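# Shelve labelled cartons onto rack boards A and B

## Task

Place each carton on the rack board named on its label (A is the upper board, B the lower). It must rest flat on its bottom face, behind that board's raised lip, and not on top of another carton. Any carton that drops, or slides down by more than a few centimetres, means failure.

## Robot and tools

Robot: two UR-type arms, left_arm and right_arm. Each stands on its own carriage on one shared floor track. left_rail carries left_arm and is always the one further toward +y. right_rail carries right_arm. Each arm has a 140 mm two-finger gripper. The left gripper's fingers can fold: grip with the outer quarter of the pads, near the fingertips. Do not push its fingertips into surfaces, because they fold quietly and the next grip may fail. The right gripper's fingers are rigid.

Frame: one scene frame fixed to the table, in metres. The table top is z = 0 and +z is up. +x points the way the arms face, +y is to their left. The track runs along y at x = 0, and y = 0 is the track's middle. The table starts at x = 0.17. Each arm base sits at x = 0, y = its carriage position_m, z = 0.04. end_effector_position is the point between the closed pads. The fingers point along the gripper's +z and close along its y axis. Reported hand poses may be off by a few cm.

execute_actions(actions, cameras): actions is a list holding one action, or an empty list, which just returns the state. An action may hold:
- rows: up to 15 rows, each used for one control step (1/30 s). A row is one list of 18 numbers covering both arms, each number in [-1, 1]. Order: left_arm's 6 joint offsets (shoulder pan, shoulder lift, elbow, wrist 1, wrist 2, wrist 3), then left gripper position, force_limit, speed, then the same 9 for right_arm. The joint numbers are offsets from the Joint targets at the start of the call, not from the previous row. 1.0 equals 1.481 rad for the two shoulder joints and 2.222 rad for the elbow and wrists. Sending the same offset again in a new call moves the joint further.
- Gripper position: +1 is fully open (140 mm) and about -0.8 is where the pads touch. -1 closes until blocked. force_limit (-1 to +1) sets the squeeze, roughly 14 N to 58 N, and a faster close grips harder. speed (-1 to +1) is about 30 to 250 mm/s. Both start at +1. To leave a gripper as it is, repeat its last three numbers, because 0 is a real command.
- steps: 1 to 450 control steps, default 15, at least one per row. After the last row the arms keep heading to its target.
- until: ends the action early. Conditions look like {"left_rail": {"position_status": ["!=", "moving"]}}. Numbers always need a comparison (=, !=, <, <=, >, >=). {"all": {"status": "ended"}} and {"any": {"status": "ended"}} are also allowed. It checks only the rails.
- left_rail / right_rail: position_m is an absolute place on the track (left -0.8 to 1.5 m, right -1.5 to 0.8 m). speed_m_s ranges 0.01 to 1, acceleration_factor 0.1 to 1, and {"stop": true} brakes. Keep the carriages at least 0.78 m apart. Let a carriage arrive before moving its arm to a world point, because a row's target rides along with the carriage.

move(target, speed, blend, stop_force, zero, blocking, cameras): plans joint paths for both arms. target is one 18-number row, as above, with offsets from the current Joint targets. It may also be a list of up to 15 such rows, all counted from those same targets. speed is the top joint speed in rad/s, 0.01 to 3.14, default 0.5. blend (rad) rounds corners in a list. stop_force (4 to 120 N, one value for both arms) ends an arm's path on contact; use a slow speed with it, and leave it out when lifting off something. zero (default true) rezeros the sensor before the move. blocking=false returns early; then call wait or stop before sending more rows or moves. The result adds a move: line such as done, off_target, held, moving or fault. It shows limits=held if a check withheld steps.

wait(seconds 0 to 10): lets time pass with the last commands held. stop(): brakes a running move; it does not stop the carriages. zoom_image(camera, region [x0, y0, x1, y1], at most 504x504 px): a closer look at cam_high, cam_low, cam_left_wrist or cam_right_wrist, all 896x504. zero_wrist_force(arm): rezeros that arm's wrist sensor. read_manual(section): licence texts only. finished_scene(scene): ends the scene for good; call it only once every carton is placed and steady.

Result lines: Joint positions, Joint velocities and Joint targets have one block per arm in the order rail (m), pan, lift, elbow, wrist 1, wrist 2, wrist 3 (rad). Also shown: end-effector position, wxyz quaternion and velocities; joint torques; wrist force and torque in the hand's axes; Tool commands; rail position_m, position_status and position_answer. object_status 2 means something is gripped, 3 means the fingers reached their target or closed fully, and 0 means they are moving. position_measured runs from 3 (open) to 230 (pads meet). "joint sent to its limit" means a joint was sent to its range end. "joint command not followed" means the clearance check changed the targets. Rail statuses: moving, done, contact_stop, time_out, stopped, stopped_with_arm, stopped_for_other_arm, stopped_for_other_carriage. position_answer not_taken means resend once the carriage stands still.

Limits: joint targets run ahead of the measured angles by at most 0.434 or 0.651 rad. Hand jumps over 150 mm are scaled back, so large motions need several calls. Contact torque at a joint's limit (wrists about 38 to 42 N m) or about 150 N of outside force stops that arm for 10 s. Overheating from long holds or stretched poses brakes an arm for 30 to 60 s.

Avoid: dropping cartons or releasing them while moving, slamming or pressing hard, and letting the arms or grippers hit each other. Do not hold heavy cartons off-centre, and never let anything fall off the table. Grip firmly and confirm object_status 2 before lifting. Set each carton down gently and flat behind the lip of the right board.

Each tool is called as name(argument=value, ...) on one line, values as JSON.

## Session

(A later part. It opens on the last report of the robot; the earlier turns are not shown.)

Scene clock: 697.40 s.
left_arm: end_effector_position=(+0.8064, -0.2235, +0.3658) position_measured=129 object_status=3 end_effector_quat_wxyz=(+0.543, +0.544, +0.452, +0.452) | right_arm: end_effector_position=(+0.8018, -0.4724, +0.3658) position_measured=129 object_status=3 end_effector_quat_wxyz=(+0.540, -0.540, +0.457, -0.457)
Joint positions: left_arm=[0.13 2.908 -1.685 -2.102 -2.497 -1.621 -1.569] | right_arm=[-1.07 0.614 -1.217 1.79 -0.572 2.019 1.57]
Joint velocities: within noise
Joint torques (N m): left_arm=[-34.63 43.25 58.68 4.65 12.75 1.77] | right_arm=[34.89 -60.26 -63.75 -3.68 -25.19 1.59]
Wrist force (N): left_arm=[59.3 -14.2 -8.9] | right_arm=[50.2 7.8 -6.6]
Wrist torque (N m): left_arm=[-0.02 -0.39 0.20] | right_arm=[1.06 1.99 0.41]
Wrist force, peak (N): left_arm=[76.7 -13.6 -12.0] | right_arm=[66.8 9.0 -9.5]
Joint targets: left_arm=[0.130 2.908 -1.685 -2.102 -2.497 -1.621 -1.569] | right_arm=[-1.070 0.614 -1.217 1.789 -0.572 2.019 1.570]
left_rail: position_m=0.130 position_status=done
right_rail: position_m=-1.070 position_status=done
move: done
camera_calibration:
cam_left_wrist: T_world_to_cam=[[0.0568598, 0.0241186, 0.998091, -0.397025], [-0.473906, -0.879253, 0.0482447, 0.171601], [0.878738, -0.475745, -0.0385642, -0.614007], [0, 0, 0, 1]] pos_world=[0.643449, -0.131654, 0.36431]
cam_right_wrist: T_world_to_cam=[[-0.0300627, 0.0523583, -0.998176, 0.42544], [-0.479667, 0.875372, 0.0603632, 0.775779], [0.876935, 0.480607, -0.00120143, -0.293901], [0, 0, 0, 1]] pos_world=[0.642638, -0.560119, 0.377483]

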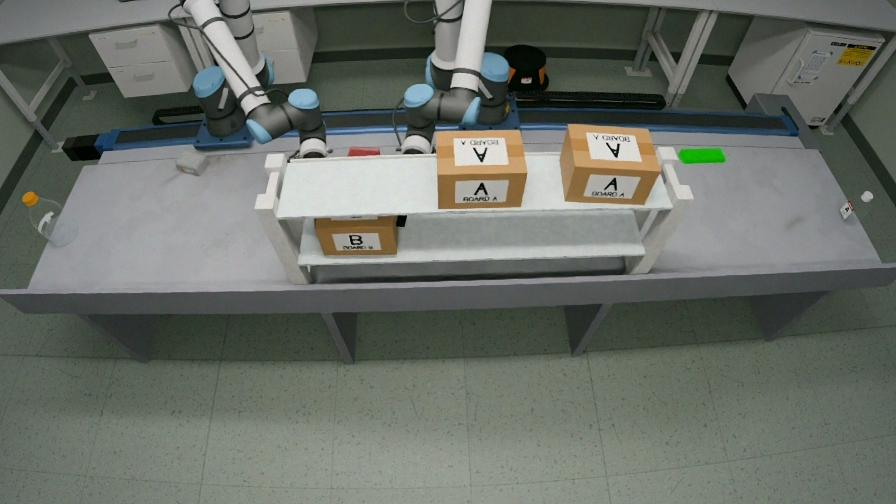

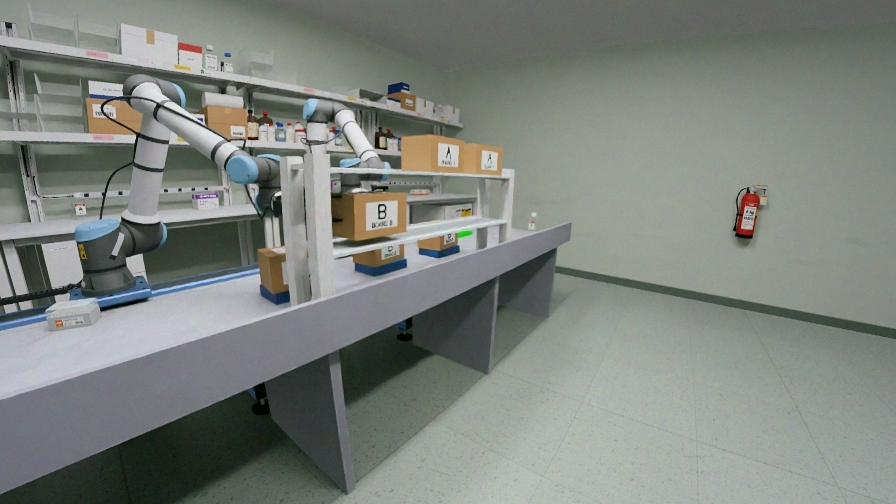

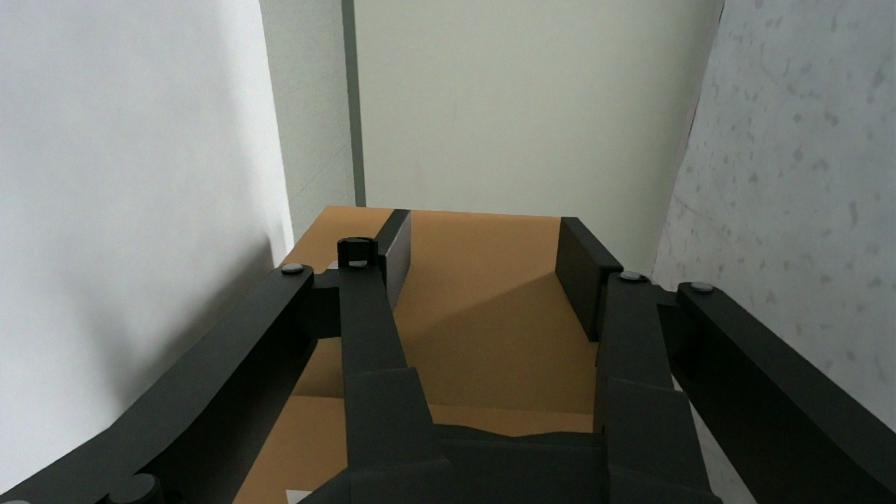

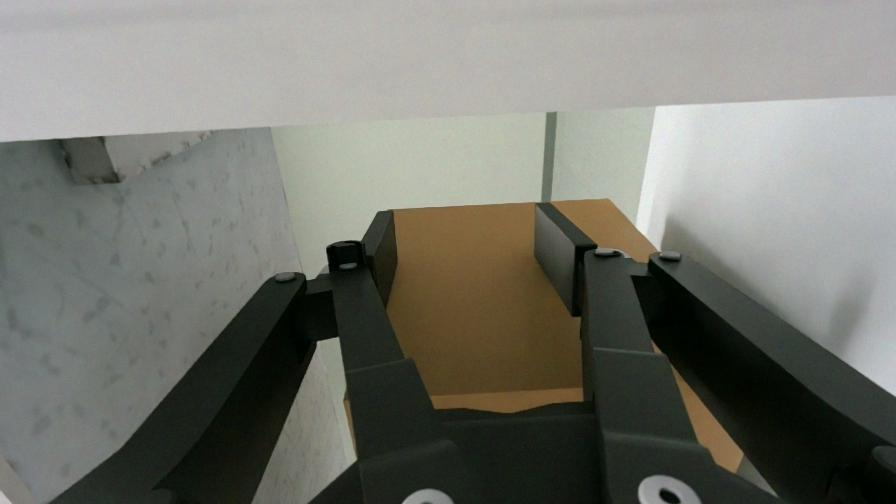

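move(target=[[0,-0.0242,-0.0113,0.0274,0,0,0,1,-1,0,0.0192,0.0099,-0.0227,0,0,0,1,-1],[0,-0.0504,-0.0213,0.0549,0,0,0,1,-1,0,0.0398,0.0186,-0.0452,0,0,0,1,-1]], speed=0.03, blend=0.02, stop_force=8)

zoom_image(camera="cam_low", region=[310, 150, 530, 270])

Scene clock: 710.97 s.
left_arm: end_effector_position=(+0.8067, -0.2235, +0.3379) position_measured=129 object_status=3 end_effector_quat_wxyz=(+0.543, +0.544, +0.452, +0.452) | right_arm: end_effector_position=(+0.8021, -0.4723, +0.3387) position_measured=129 object_status=3 end_effector_quat_wxyz=(+0.540, -0.540, +0.457, -0.457)
Joint positions: left_arm=[0.13 2.908 -1.718 -2.125 -2.44 -1.621 -1.569] | right_arm=[-1.07 0.614 -1.191 1.809 -0.618 2.019 1.57]
Joint velocities: within noise
Joint torques (N m): left_arm=[-39.32 64.74 49.48 3.02 13.9 1.82] | right_arm=[36.65 -87.64 -54.59 -2.31 -23.09 1.54]
Wrist force (N): left_arm=[61.2 -5.7 -10.6] | right_arm=[49.6 -1.4 -7.3]
Wrist torque (N m): left_arm=[-0.56 -0.40 -0.06] | right_arm=[1.51 1.98 0.30]
Wrist force, peak (N): left_arm=[62.0 -8.7 -11.0] | right_arm=[51.2 -6.6 -9.9]
Joint targets: left_arm=[0.130 2.908 -1.718 -2.125 -2.440 -1.621 -1.569] | right_arm=[-1.070 0.614 -1.191 1.809 -0.618 2.019 1.570]
left_rail: position_m=0.130 position_status=done
right_rail: position_m=-1.070 position_status=done
move: contact (left_arm, right_arm); path passed 0 of 2 targets; left_arm: the wrist 1 is farthest, 0.065 rad from its target; right_arm: the wrist 1 is farthest, 0.054 rad from its target
camera_calibration:
cam_left_wrist: T_world_to_cam=[[0.056768, 0.0241751, 0.998095, -0.369124], [-0.473791, -0.879315, 0.0482456, 0.172959], [0.878806, -0.475627, -0.0384629, -0.61532], [0, 0, 0, 1]] pos_world=[0.643648, -0.131654, 0.336409]
cam_right_wrist: T_world_to_cam=[[-0.0299747, 0.0524055, -0.998176, 0.398264], [-0.479673, 0.875369, 0.0603623, 0.777479], [0.876935, 0.480607, -0.00110143, -0.29428], [0, 0, 0, 1]] pos_world=[0.642938, -0.560019, 0.350283]

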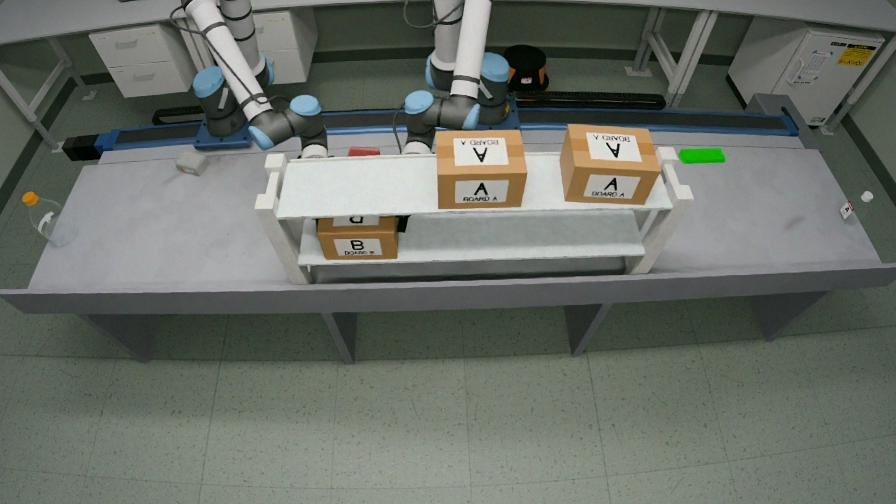

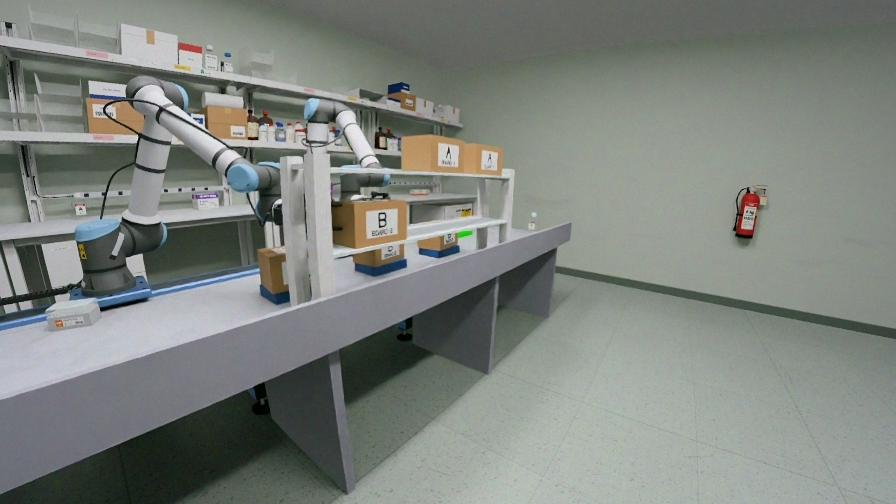

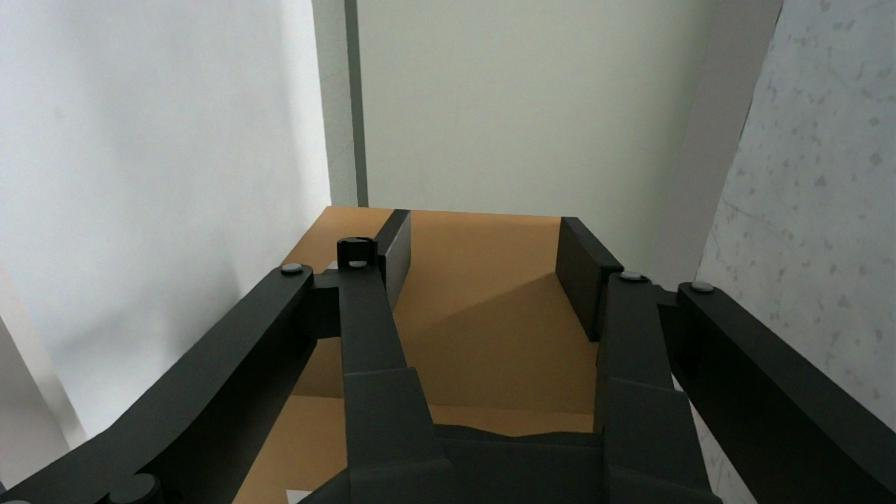

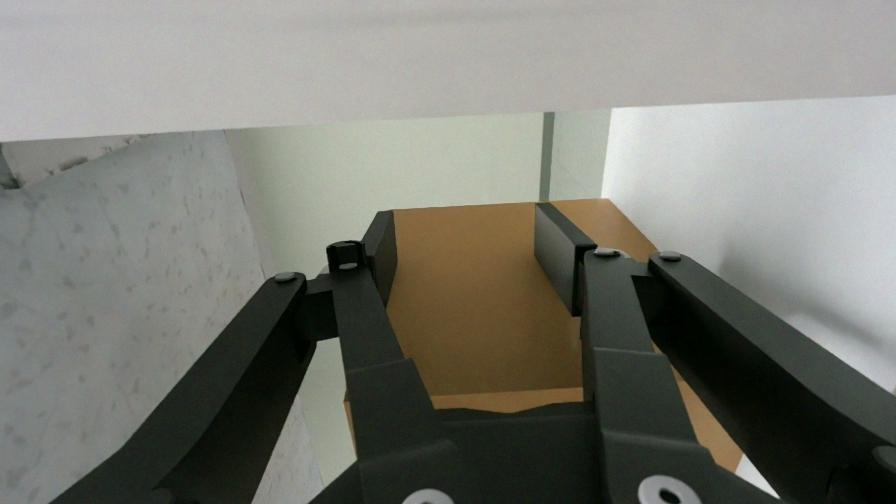

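Scaled by 2.291.

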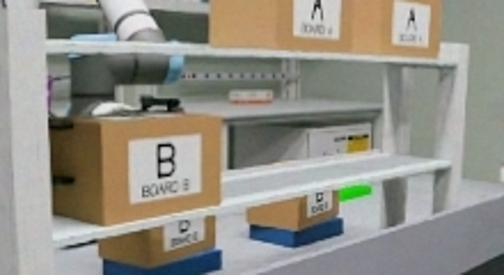

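move(target=[[0.0448,0.0182,-0.0147,0.0026,0.0298,0,0,1,-1,-0.0165,-0.0144,0.0144,-0.0047,-0.011,0,0,1,-1],[0.0105,0.1352,-0.0964,0.0062,0.007,0,0,1,-1,0.0598,-0.0856,0.0809,-0.0239,0.0399,0,0,1,-1],[-0.2492,0.2146,-0.141,-0.0021,-0.118,0,0,1,-1,0.1396,-0.3255,0.2583,-0.0413,0.1412,0,0,1,-1]], speed=[0.08,0.2,0.3])

zoom_image(camera="cam_low", region=[310, 150, 530, 270])

Scene clock: 757.77 s.
left_arm: end_effector_position=(+0.5030, -0.3005, +0.3376) position_measured=129 object_status=3 end_effector_quat_wxyz=(+0.567, +0.568, +0.422, +0.423) | right_arm: end_effector_position=(+0.4655, -0.6599, +0.3378) position_measured=129 object_status=3 end_effector_quat_wxyz=(+0.514, -0.515, +0.485, -0.485)
Joint positions: left_arm=[0.13 2.539 -1.4 -2.438 -2.445 -1.883 -1.569] | right_arm=[-1.07 0.82 -1.673 2.383 -0.71 2.332 1.57]
Joint velocities: within noise
Joint torques (N m): left_arm=[-8.45 38.26 31.06 0.56 -1.99 1.73] | right_arm=[18.4 -47.76 -30.85 -3.41 1.19 1.52]
Wrist force (N): left_arm=[4.8 -3.3 -5.7] | right_arm=[-3.1 7.6 1.5]
Wrist torque (N m): left_arm=[-0.11 -1.24 -0.11] | right_arm=[1.80 0.95 0.17]
Wrist force, peak (N): left_arm=[61.7 -5.6 -10.3] | right_arm=[50.0 -1.2 -7.0]
Joint targets: left_arm=[0.130 2.539 -1.400 -2.438 -2.445 -1.883 -1.569] | right_arm=[-1.070 0.821 -1.673 2.383 -0.710 2.332 1.570]
left_rail: position_m=0.130 position_status=done
right_rail: position_m=-1.070 position_status=done
move: done
camera_calibration:
cam_left_wrist: T_world_to_cam=[[0.0590453, 0.0178441, 0.998096, -0.352852], [-0.564844, -0.823792, 0.0481429, 0.0239247], [0.823083, -0.566611, -0.038562, -0.384284], [0, 0, 0, 1]] pos_world=[0.350645, -0.191734, 0.336209]
cam_right_wrist: T_world_to_cam=[[-0.0241171, 0.0553463, -0.998176, 0.39634], [-0.383478, 0.921575, 0.0603642, 0.766023], [0.923235, 0.384234, -0.00100162, 0.00583526], [0, 0, 0, 1]] pos_world=[0.297924, -0.730126, 0.349383]

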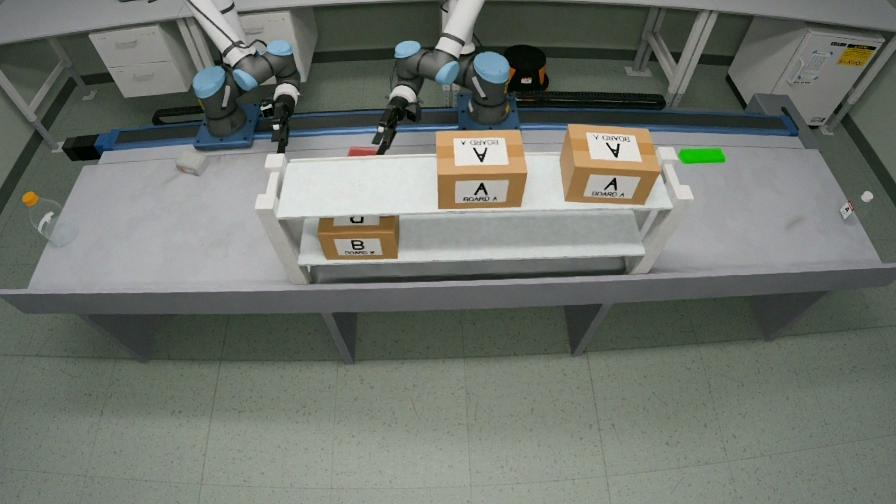

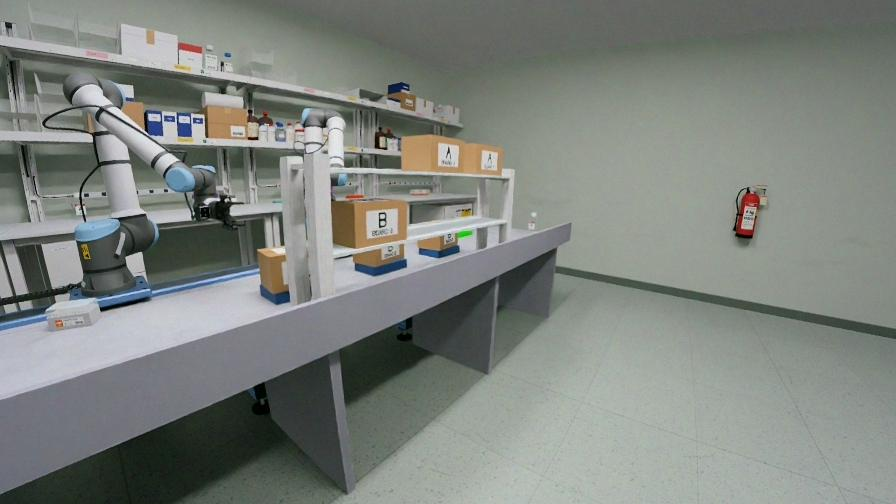

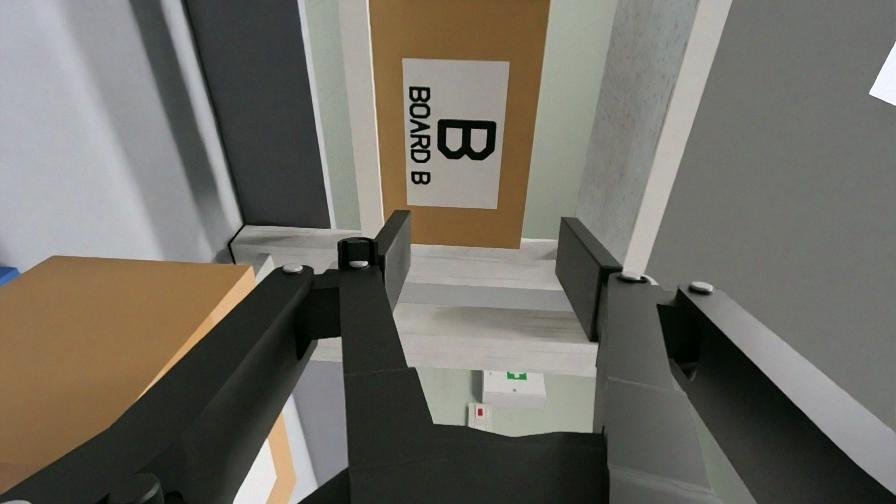

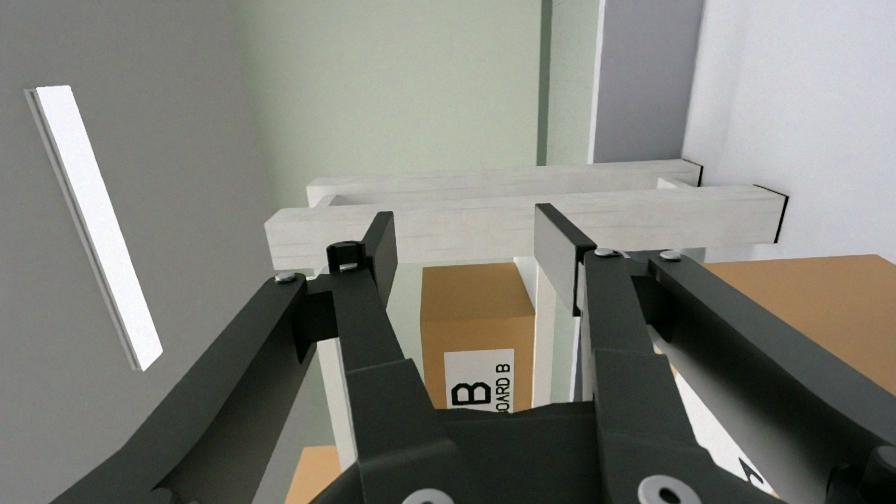

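Scaled by 2.291.

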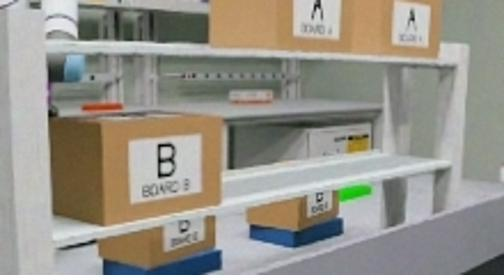

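move(target=[0,-0.3093,-0.0591,0.2652,0,0,0,1,-1,0,0.2843,0.0548,-0.2442,0,0,0,1,-1], speed=0.25, stop_force=10, cameras=["cam_high","cam_low"])

Scene clock: 794.60 s.
left_arm: end_effector_position=(+0.5027, -0.3004, +0.1396) position_measured=129 object_status=3 end_effector_quat_wxyz=(+0.567, +0.568, +0.422, +0.423) | right_arm: end_effector_position=(+0.4653, -0.6601, +0.1397) position_measured=129 object_status=3 end_effector_quat_wxyz=(+0.514, -0.515, +0.485, -0.485)
Joint positions: left_arm=[0.13 2.539 -1.859 -2.57 -1.856 -1.883 -1.569] | right_arm=[-1.07 0.821 -1.252 2.505 -1.252 2.332 1.57]
Joint velocities: within noise
Joint torques (N m): left_arm=[-3.02 27.55 10.44 5.24 -1.02 1.87] | right_arm=[6.35 -30.05 -10.18 -3.43 0.27 1.62]
Wrist force (N): left_arm=[4.6 -3.3 -5.8] | right_arm=[-3.0 7.3 1.7]
Wrist torque (N m): left_arm=[-0.09 -1.22 -0.10] | right_arm=[1.74 0.93 0.15]
Wrist force, peak (N): left_arm=[5.0 -4.4 -6.2] | right_arm=[-2.9 8.3 1.5]
Joint targets: left_arm=[0.130 2.539 -1.859 -2.570 -1.856 -1.883 -1.569] | right_arm=[-1.070 0.821 -1.252 2.505 -1.252 2.332 1.570]
left_rail: position_m=0.130 position_status=done
right_rail: position_m=-1.070 position_status=done
move: done
Images, in order (width x height): cam_high 896x504, cam_low 896x504.

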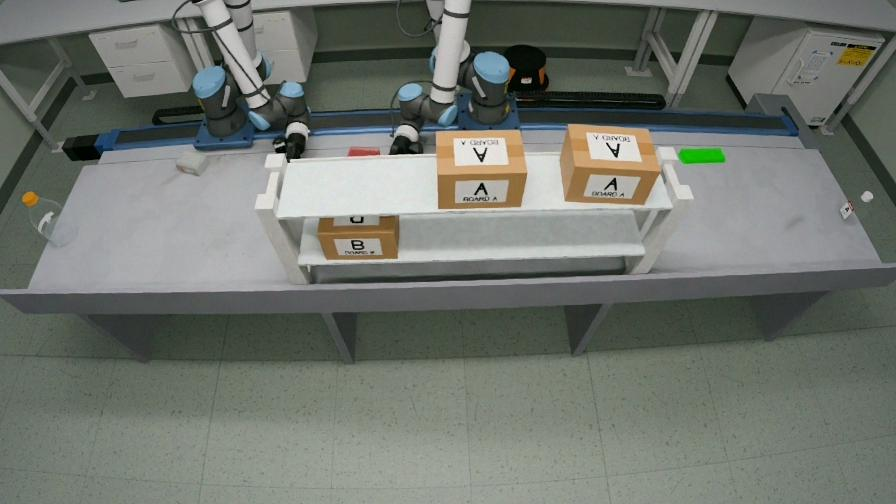

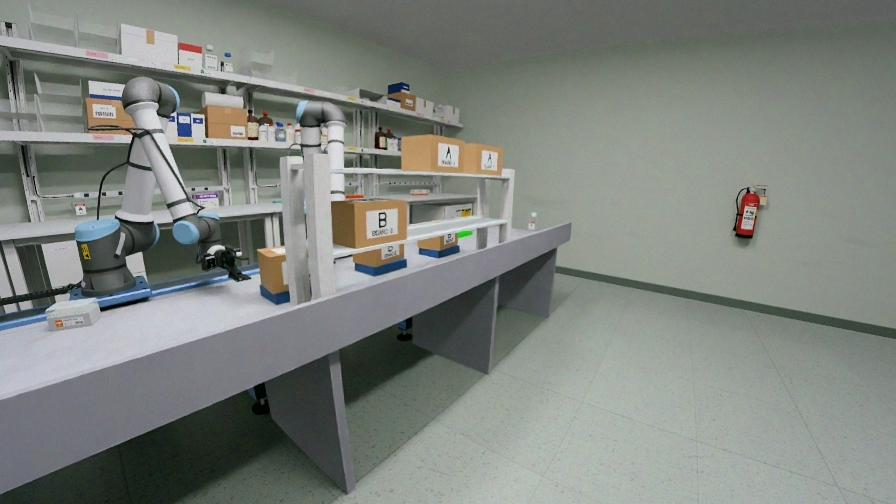

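move(target=[-0.1335,-0.0496,0.0684,-0.0353,-0.0890,0,0,1,-1,0.0797,0.0567,-0.0780,0.0401,0.0531,0,0,1,-1], speed=0.06, stop_force=7, cameras=["cam_left_wrist","cam_right_wrist"])

Scene clock: 814.23 s.
left_arm: end_effector_position=(+0.5005, -0.3546, +0.1395) position_measured=129 object_status=3 end_effector_quat_wxyz=(+0.567, +0.568, +0.422, +0.423) | right_arm: end_effector_position=(+0.4739, -0.6059, +0.1397) position_measured=129 object_status=3 end_effector_quat_wxyz=(+0.514, -0.515, +0.485, -0.485)
Joint positions: left_arm=[0.13 2.416 -1.904 -2.476 -1.904 -2.005 -1.569] | right_arm=[-1.07 0.893 -1.2 2.398 -1.198 2.405 1.57]
Joint velocities: within noise
Joint torques (N m): left_arm=[6.04 59.95 14.26 5.24 3.32 1.79] | right_arm=[-8.56 -70.73 -14.52 -3.16 -3.39 1.59]
Wrist force (N): left_arm=[12.3 -2.4 -7.1] | right_arm=[3.3 5.7 1.9]
Wrist torque (N m): left_arm=[-0.16 -1.08 -0.20] | right_arm=[1.83 1.23 0.26]
Wrist force, peak (N): left_arm=[27.0 0.5 -10.7] | right_arm=[16.9 2.6 -2.0]
Joint targets: left_arm=[0.130 2.416 -1.904 -2.476 -1.904 -2.005 -1.569] | right_arm=[-1.070 0.893 -1.200 2.398 -1.198 2.405 1.570]
left_rail: position_m=0.130 position_status=done
right_rail: position_m=-1.070 position_status=done
move: contact (left_arm, right_arm); left_arm: the shoulder pan is farthest, 0.075 rad from its target; right_arm: the elbow is farthest, 0.066 rad from its target
camera_calibration:
cam_left_wrist: T_world_to_cam=[[0.0591518, 0.017647, 0.998093, -0.154102], [-0.564842, -0.8238, 0.0480406, -0.0125068], [0.823077, -0.566606, -0.0387615, -0.420489], [0, 0, 0, 1]] pos_world=[0.348146, -0.245835, 0.13811]
cam_right_wrist: T_world_to_cam=[[-0.0242628, 0.0551745, -0.998182, 0.195745], [-0.383469, 0.921585, 0.0602616, 0.731457], [0.923235, 0.384234, -0.00120252, -0.0228369], [0, 0, 0, 1]] pos_world=[0.306325, -0.676126, 0.151283]
Images, in order (width x height): cam_left_wrist 896x504, cam_right_wrist 896x504.

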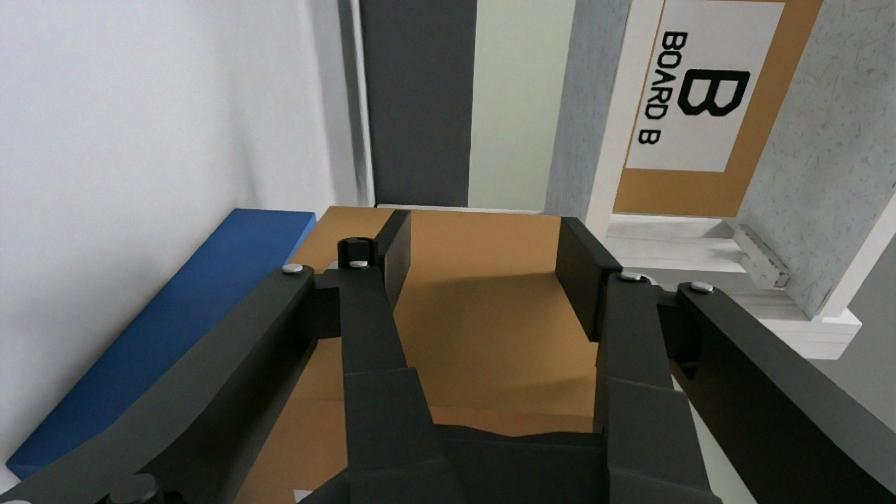

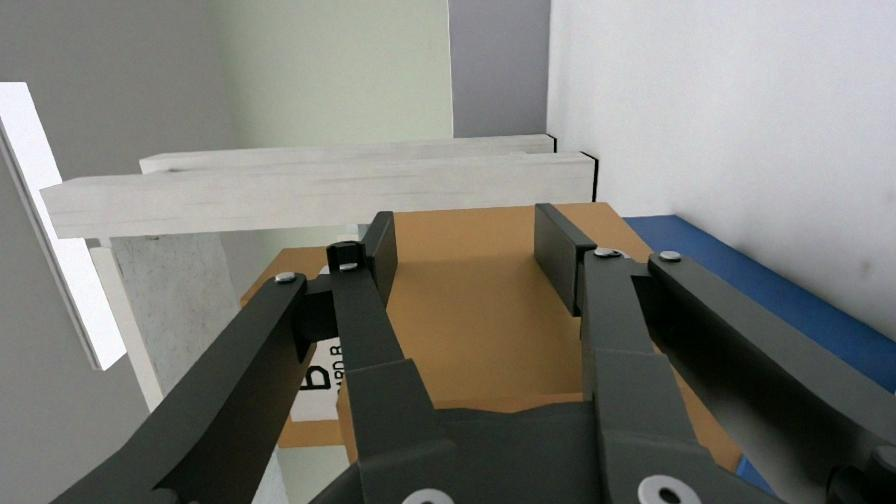

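move(target=[-0.0333,-0.0124,0.0171,-0.0088,-0.0222,0,0,1,-1,0.0199,0.0142,-0.0195,0.0100,0.0133,0,0,1,-1], speed=0.02, stop_force=38, cameras=["cam_low"])

zoom_image(camera="cam_low", region=[230, 220, 350, 310])

Scene clock: 820.43 s.
left_arm: end_effector_position=(+0.5002, -0.3567, +0.1395) position_measured=129 object_status=3 end_effector_quat_wxyz=(+0.566, +0.568, +0.422, +0.423) | right_arm: end_effector_position=(+0.4741, -0.6035, +0.1397) position_measured=129 object_status=3 end_effector_quat_wxyz=(+0.514, -0.515, +0.485, -0.485)
Joint positions: left_arm=[0.13 2.411 -1.906 -2.472 -1.906 -2.011 -1.569] | right_arm=[-1.07 0.896 -1.198 2.393 -1.195 2.409 1.57]
Joint velocities: within noise
Joint torques (N m): left_arm=[-15.19 59.29 26.16 6.17 20.46 2.04] | right_arm=[10.05 -66.61 -34.62 -5.02 -22.24 1.74]
Wrist force (N): left_arm=[49.4 2.9 -14.9] | right_arm=[42.5 -3.9 -8.6]
Wrist torque (N m): left_arm=[-0.52 -0.33 -0.37] | right_arm=[2.22 2.27 0.54]
Wrist force, peak (N): left_arm=[56.2 4.1 -17.8] | right_arm=[48.5 -4.5 -11.8]
Joint targets: left_arm=[0.130 2.411 -1.906 -2.472 -1.906 -2.011 -1.569] | right_arm=[-1.070 0.896 -1.198 2.393 -1.195 2.409 1.570]
left_rail: position_m=0.130 position_status=done
right_rail: position_m=-1.070 position_status=done
move: contact (left_arm, right_arm); left_arm: the shoulder pan is farthest, 0.045 rad from its target; right_arm: the elbow is farthest, 0.039 rad from its target
Images, in order (width x height): cam_low 896x504.

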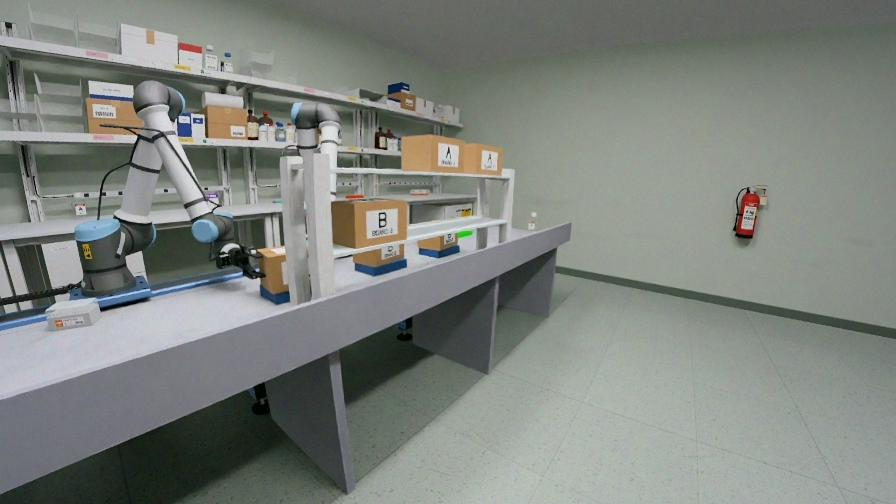

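Scaled by 4.200.

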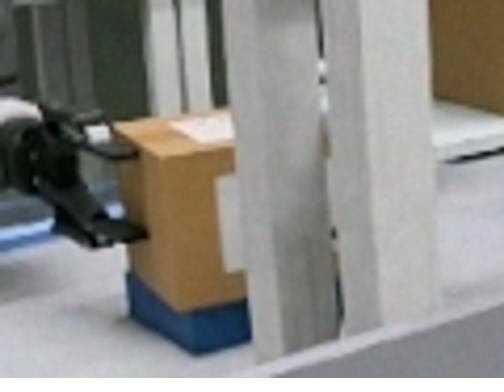

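move(target=[[-0.0017,0.1539,0.0189,-0.1215,-0.0011,0,0,1,-1,0.0015,-0.1384,-0.0179,0.1101,0.001,0,0,1,-1],[-0.0017,0.2740,0.0547,-0.2370,-0.0011,0,0,1,-1,0.0015,-0.2493,-0.0509,0.2171,0.001,0,0,1,-1],[-0.0017,0.3563,0.1043,-0.3414,-0.0011,0,0,1,-1,0.0015,-0.3284,-0.0978,0.3167,0.001,0,0,1,-1],[-0.0017,0.4052,0.1650,-0.4347,-0.0011,0,0,1,-1,0.0015,-0.3771,-0.1561,0.4075,0.001,0,0,1,-1],[-0.0017,0.4267,0.2351,-0.5191,-0.0011,0,0,1,-1,0.0015,-0.4004,-0.2244,0.4913,0.001,0,0,1,-1]], speed=0.15, blend=0.03, cameras=["cam_high","cam_low"])

zoom_image(camera="cam_high", region=[220, 90, 460, 230])

Scene clock: 858.30 s.
left_arm: end_effector_position=(+0.5023, -0.3601, +0.2738) position_measured=129 object_status=3 end_effector_quat_wxyz=(+0.567, +0.567, +0.422, +0.423) | right_arm: end_effector_position=(+0.4756, -0.6058, +0.2625) position_measured=129 object_status=3 end_effector_quat_wxyz=(+0.510, -0.512, +0.489, -0.489)
Joint positions: left_arm=[0.13 2.409 -1.616 -2.402 -2.266 -2.014 -1.569] | right_arm=[-1.07 0.898 -1.443 2.337 -0.892 2.425 1.57]
Joint velocities: within noise
Joint torques (N m): left_arm=[-27.93 63.24 67.77 17.6 14.38 -3.53] | right_arm=[33.25 -40.69 -57.62 -5.5 -15.2 0.24]
Wrist force (N): left_arm=[64.5 -26.6 -16.7] | right_arm=[55.1 -1.4 -6.4]
Wrist torque (N m): left_arm=[0.57 -0.20 1.91] | right_arm=[2.26 2.41 2.53]
Wrist force, peak (N): left_arm=[111.0 -10.5 -24.7] | right_arm=[99.2 14.9 -13.7]
Joint targets: left_arm=[0.130 2.409 -1.616 -2.402 -2.266 -2.014 -1.569] | right_arm=[-1.070 0.898 -1.443 2.337 -0.892 2.425 1.570]
Tool commands: left_gripper/position=+0.0 left_gripper/force_limit=+1.0 left_gripper/speed=-1.0 right_gripper/position=+0.003922 right_gripper/force_limit=+1.0 right_gripper/speed=-1.0
TORQUE FAULT: the external load on joint 6 (wrist 2) of the right arm reached its load limit, and that arm stopped for 10 seconds. A torque fault puts only its own arm into a fault stop. That arm's remaining commands of this call were not run. Before the stop ended, the hold on joint 6 (wrist 2) of that arm was turned back by 0.7 degrees, the way its load pushed it. That arm's target is now where it stood when the stop ended, not its last command. That arm keeps its grip as last carried out and accepts commands again: back off and push less far. That arm stops again whenever a joint's load reaches its limit.
left_rail: position_m=0.130 position_status=done
right_rail: position_m=-1.070 position_status=done
move: fault (right_arm), off_target (left_arm; braked at the fault stop of right_arm); path passed 1 of 5 targets; left_arm: the wrist 1 is farthest, 0.794 rad from its target; right_arm: the wrist 1 is farthest, 0.789 rad from its target
Images, in order (width x height): cam_high 896x504, cam_low 896x504.

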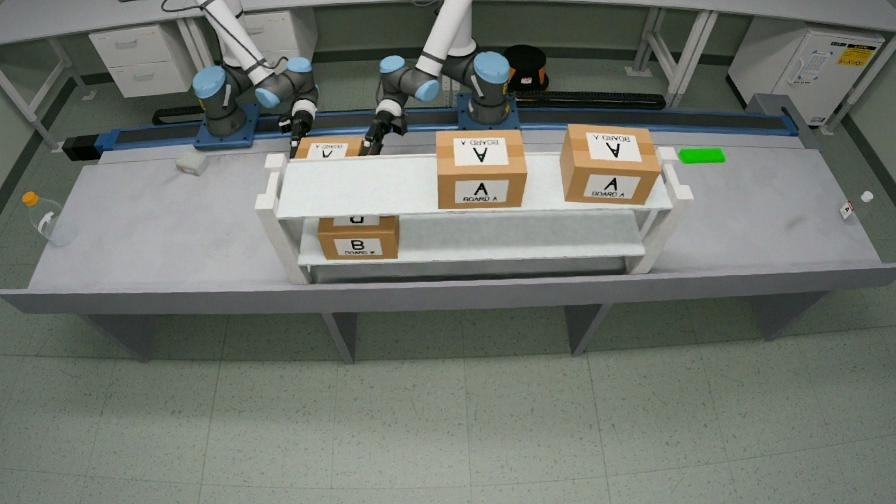

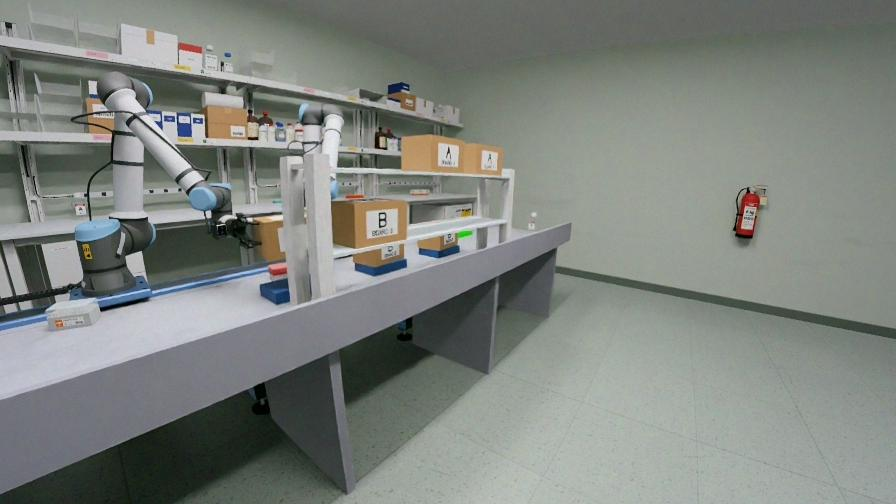

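Scaled by 2.100.

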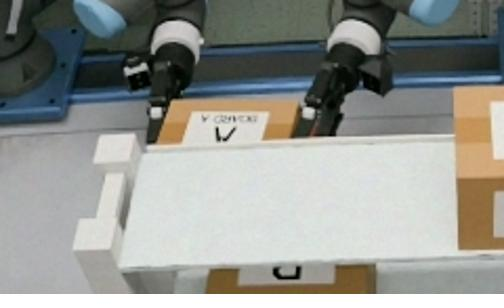

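move(target=[[0,0.0656,0.0214,-0.0648,0,0,0,1,-1,0,-0.0734,-0.0233,0.0713,0,0,0,1,-1],[0,0.1128,0.0440,-0.1188,0,0,0,1,-1,0,-0.1184,-0.0446,0.1225,0,0,0,1,-1],[0,0.1510,0.0697,-0.1700,0,0,0,1,-1,0,-0.1551,-0.0690,0.1715,0,0,0,1,-1],[0,0.1806,0.0982,-0.2182,0,0,0,1,-1,0,-0.1843,-0.0964,0.2183,0,0,0,1,-1],[0,0.2026,0.1293,-0.2640,0,0,0,1,-1,0,-0.2065,-0.1263,0.2631,0,0,0,1,-1],[0,0.2176,0.1628,-0.3075,0,0,0,1,-1,0,-0.2221,-0.1588,0.3059,0,0,0,1,-1],[0,0.2274,0.2051,-0.3563,0,0,0,1,-1,0,-0.2332,-0.2002,0.3547,0,0,0,1,-1]], speed=0.15, blend=0.03)

zoom_image(camera="cam_high", region=[220, 60, 460, 230])

Scene clock: 888.43 s.
left_arm: end_effector_position=(+0.5022, -0.3600, +0.6400) position_measured=129 object_status=3 end_effector_quat_wxyz=(+0.567, +0.567, +0.422, +0.423) | right_arm: end_effector_position=(+0.4758, -0.6057, +0.6398) position_measured=129 object_status=3 end_effector_quat_wxyz=(+0.511, -0.511, +0.489, -0.489)
Joint positions: left_arm=[0.13 2.409 -1.279 -1.946 -3.057 -2.014 -1.569] | right_arm=[-1.07 0.898 -1.789 1.893 -0.104 2.425 1.57]
Joint velocities: within noise
Joint torques (N m): left_arm=[-45.33 23.83 62.65 4.41 22.5 2.23] | right_arm=[39.09 -29.24 -74.17 -6.93 -28.72 0.2]
Wrist force (N): left_arm=[73.4 -6.2 -18.0] | right_arm=[62.8 19.4 -7.6]
Wrist torque (N m): left_arm=[-0.20 0.05 -1.07] | right_arm=[1.75 2.87 -0.04]
Wrist force, peak (N): left_arm=[85.9 -6.4 -20.3] | right_arm=[75.3 19.5 -8.9]
Joint targets: left_arm=[0.130 2.409 -1.279 -1.946 -3.058 -2.014 -1.569] | right_arm=[-1.070 0.898 -1.789 1.892 -0.104 2.425 1.570]
left_rail: position_m=0.130 position_status=done
right_rail: position_m=-1.070 position_status=done
move: done
camera_calibration:
cam_left_wrist: T_world_to_cam=[[0.0582711, 0.0185223, 0.998129, -0.652942], [-0.564466, -0.824045, 0.0482455, -0.0404358], [0.823397, -0.566221, -0.0375628, -0.406385], [0, 0, 0, 1]] pos_world=[0.349839, -0.251331, 0.638407]
cam_right_wrist: T_world_to_cam=[[-0.0231963, 0.0558394, -0.99817, 0.694912], [-0.369129, 0.92741, 0.060459, 0.698406], [0.929089, 0.369856, -0.000900571, -0.0358405], [0, 0, 0, 1]] pos_world=[0.30722, -0.673256, 0.651383]

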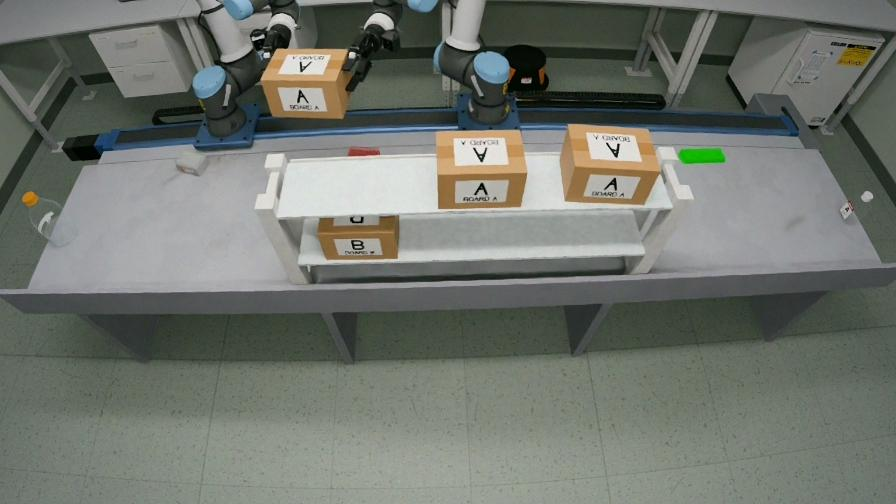

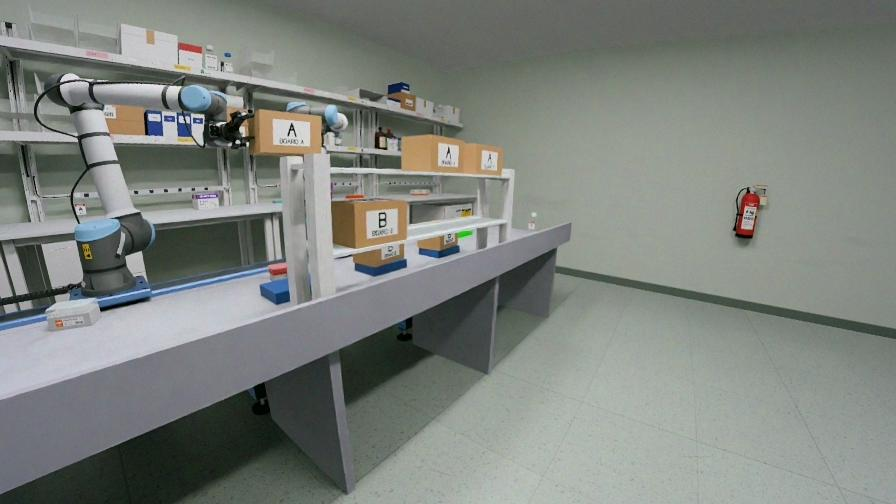

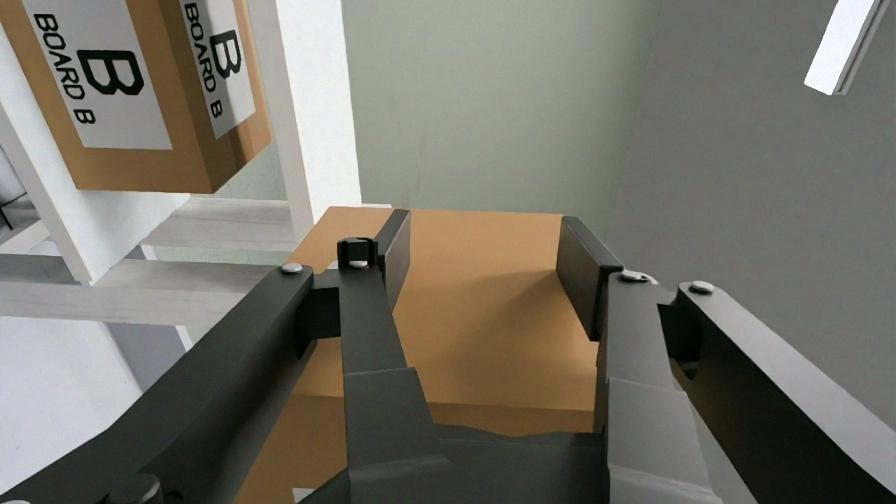

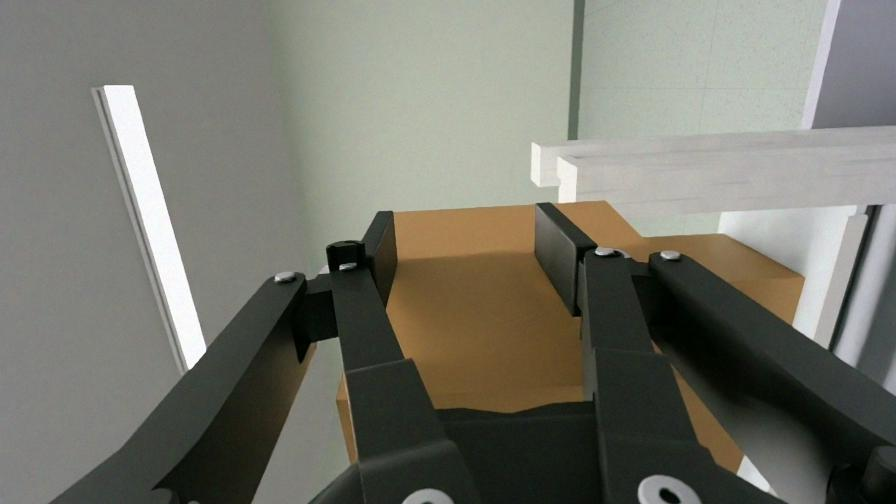

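Scaled by 2.100.

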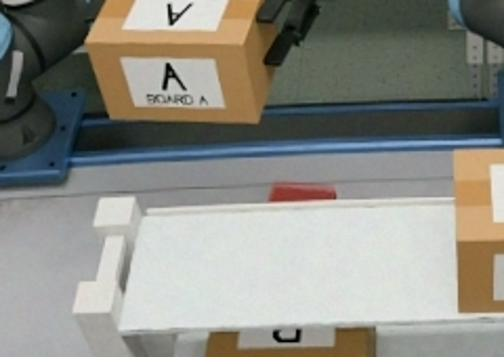

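move(target=[[0.1130,0.0062,-0.0030,-0.0012,0.0652,0,0,1,-1,-0.0388,0.0700,-0.0380,-0.0082,-0.0360,0,0,1,-1],[0.2101,-0.0068,0.0030,0.0014,0.1197,0,0,1,-1,-0.0728,0.1369,-0.0794,-0.0113,-0.0688,0,0,1,-1],[0.2789,-0.0404,0.0192,0.0077,0.1554,0,0,1,-1,-0.1075,0.1969,-0.1207,-0.0101,-0.1021,0,0,1,-1],[0.3149,-0.0919,0.0464,0.0148,0.1693,0,0,1,-1,-0.1483,0.2458,-0.1572,-0.0063,-0.1394,0,0,1,-1],[0.3252,-0.1552,0.0836,0.0197,0.1660,0,0,1,-1,-0.1947,0.2864,-0.1894,-0.0010,-0.1805,0,0,1,-1]], speed=0.1, blend=0.03, cameras=["cam_high","cam_low"])

Scene clock: 923.77 s.
left_arm: end_effector_position=(+0.8042, -0.2301, +0.6397) position_measured=129 object_status=3 end_effector_quat_wxyz=(+0.542, +0.543, +0.453, +0.454) | right_arm: end_effector_position=(+0.8054, -0.4771, +0.6391) position_measured=129 object_status=3 end_effector_quat_wxyz=(+0.537, -0.538, +0.459, -0.460)
Joint positions: left_arm=[0.13 2.891 -1.509 -1.761 -3.014 -1.645 -1.569] | right_arm=[-1.07 0.61 -1.365 1.472 -0.106 2.024 1.57]
Joint velocities: within noise
Joint torques (N m): left_arm=[-51.23 26.15 63.43 10.58 18.03 2.16] | right_arm=[54.5 -45.24 -69.4 -5.58 -33.3 -0.18]
Wrist force (N): left_arm=[77.3 -9.6 -18.5] | right_arm=[66.5 15.4 -7.9]
Wrist torque (N m): left_arm=[0.03 0.09 -0.37] | right_arm=[1.91 3.03 0.18]
Wrist force, peak (N): left_arm=[95.2 -8.2 -21.5] | right_arm=[84.1 18.0 -10.1]
Joint targets: left_arm=[0.130 2.891 -1.509 -1.760 -3.014 -1.645 -1.569] | right_arm=[-1.070 0.610 -1.364 1.472 -0.106 2.024 1.570]
left_rail: position_m=0.130 position_status=done
right_rail: position_m=-1.070 position_status=done
move: done
Images, in order (width x height): cam_high 896x504, cam_low 896x504.

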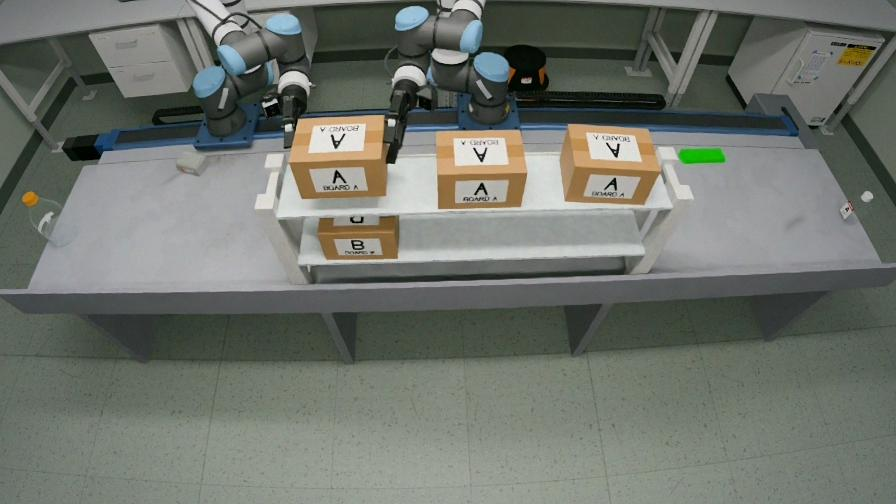

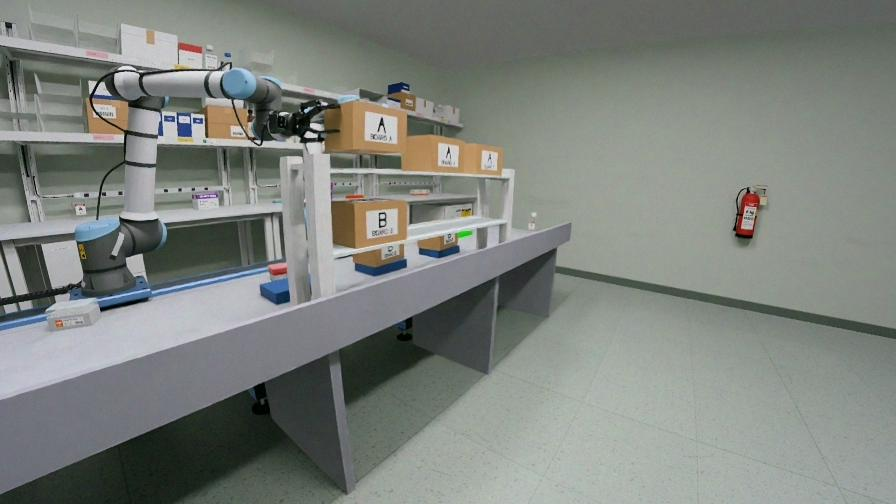

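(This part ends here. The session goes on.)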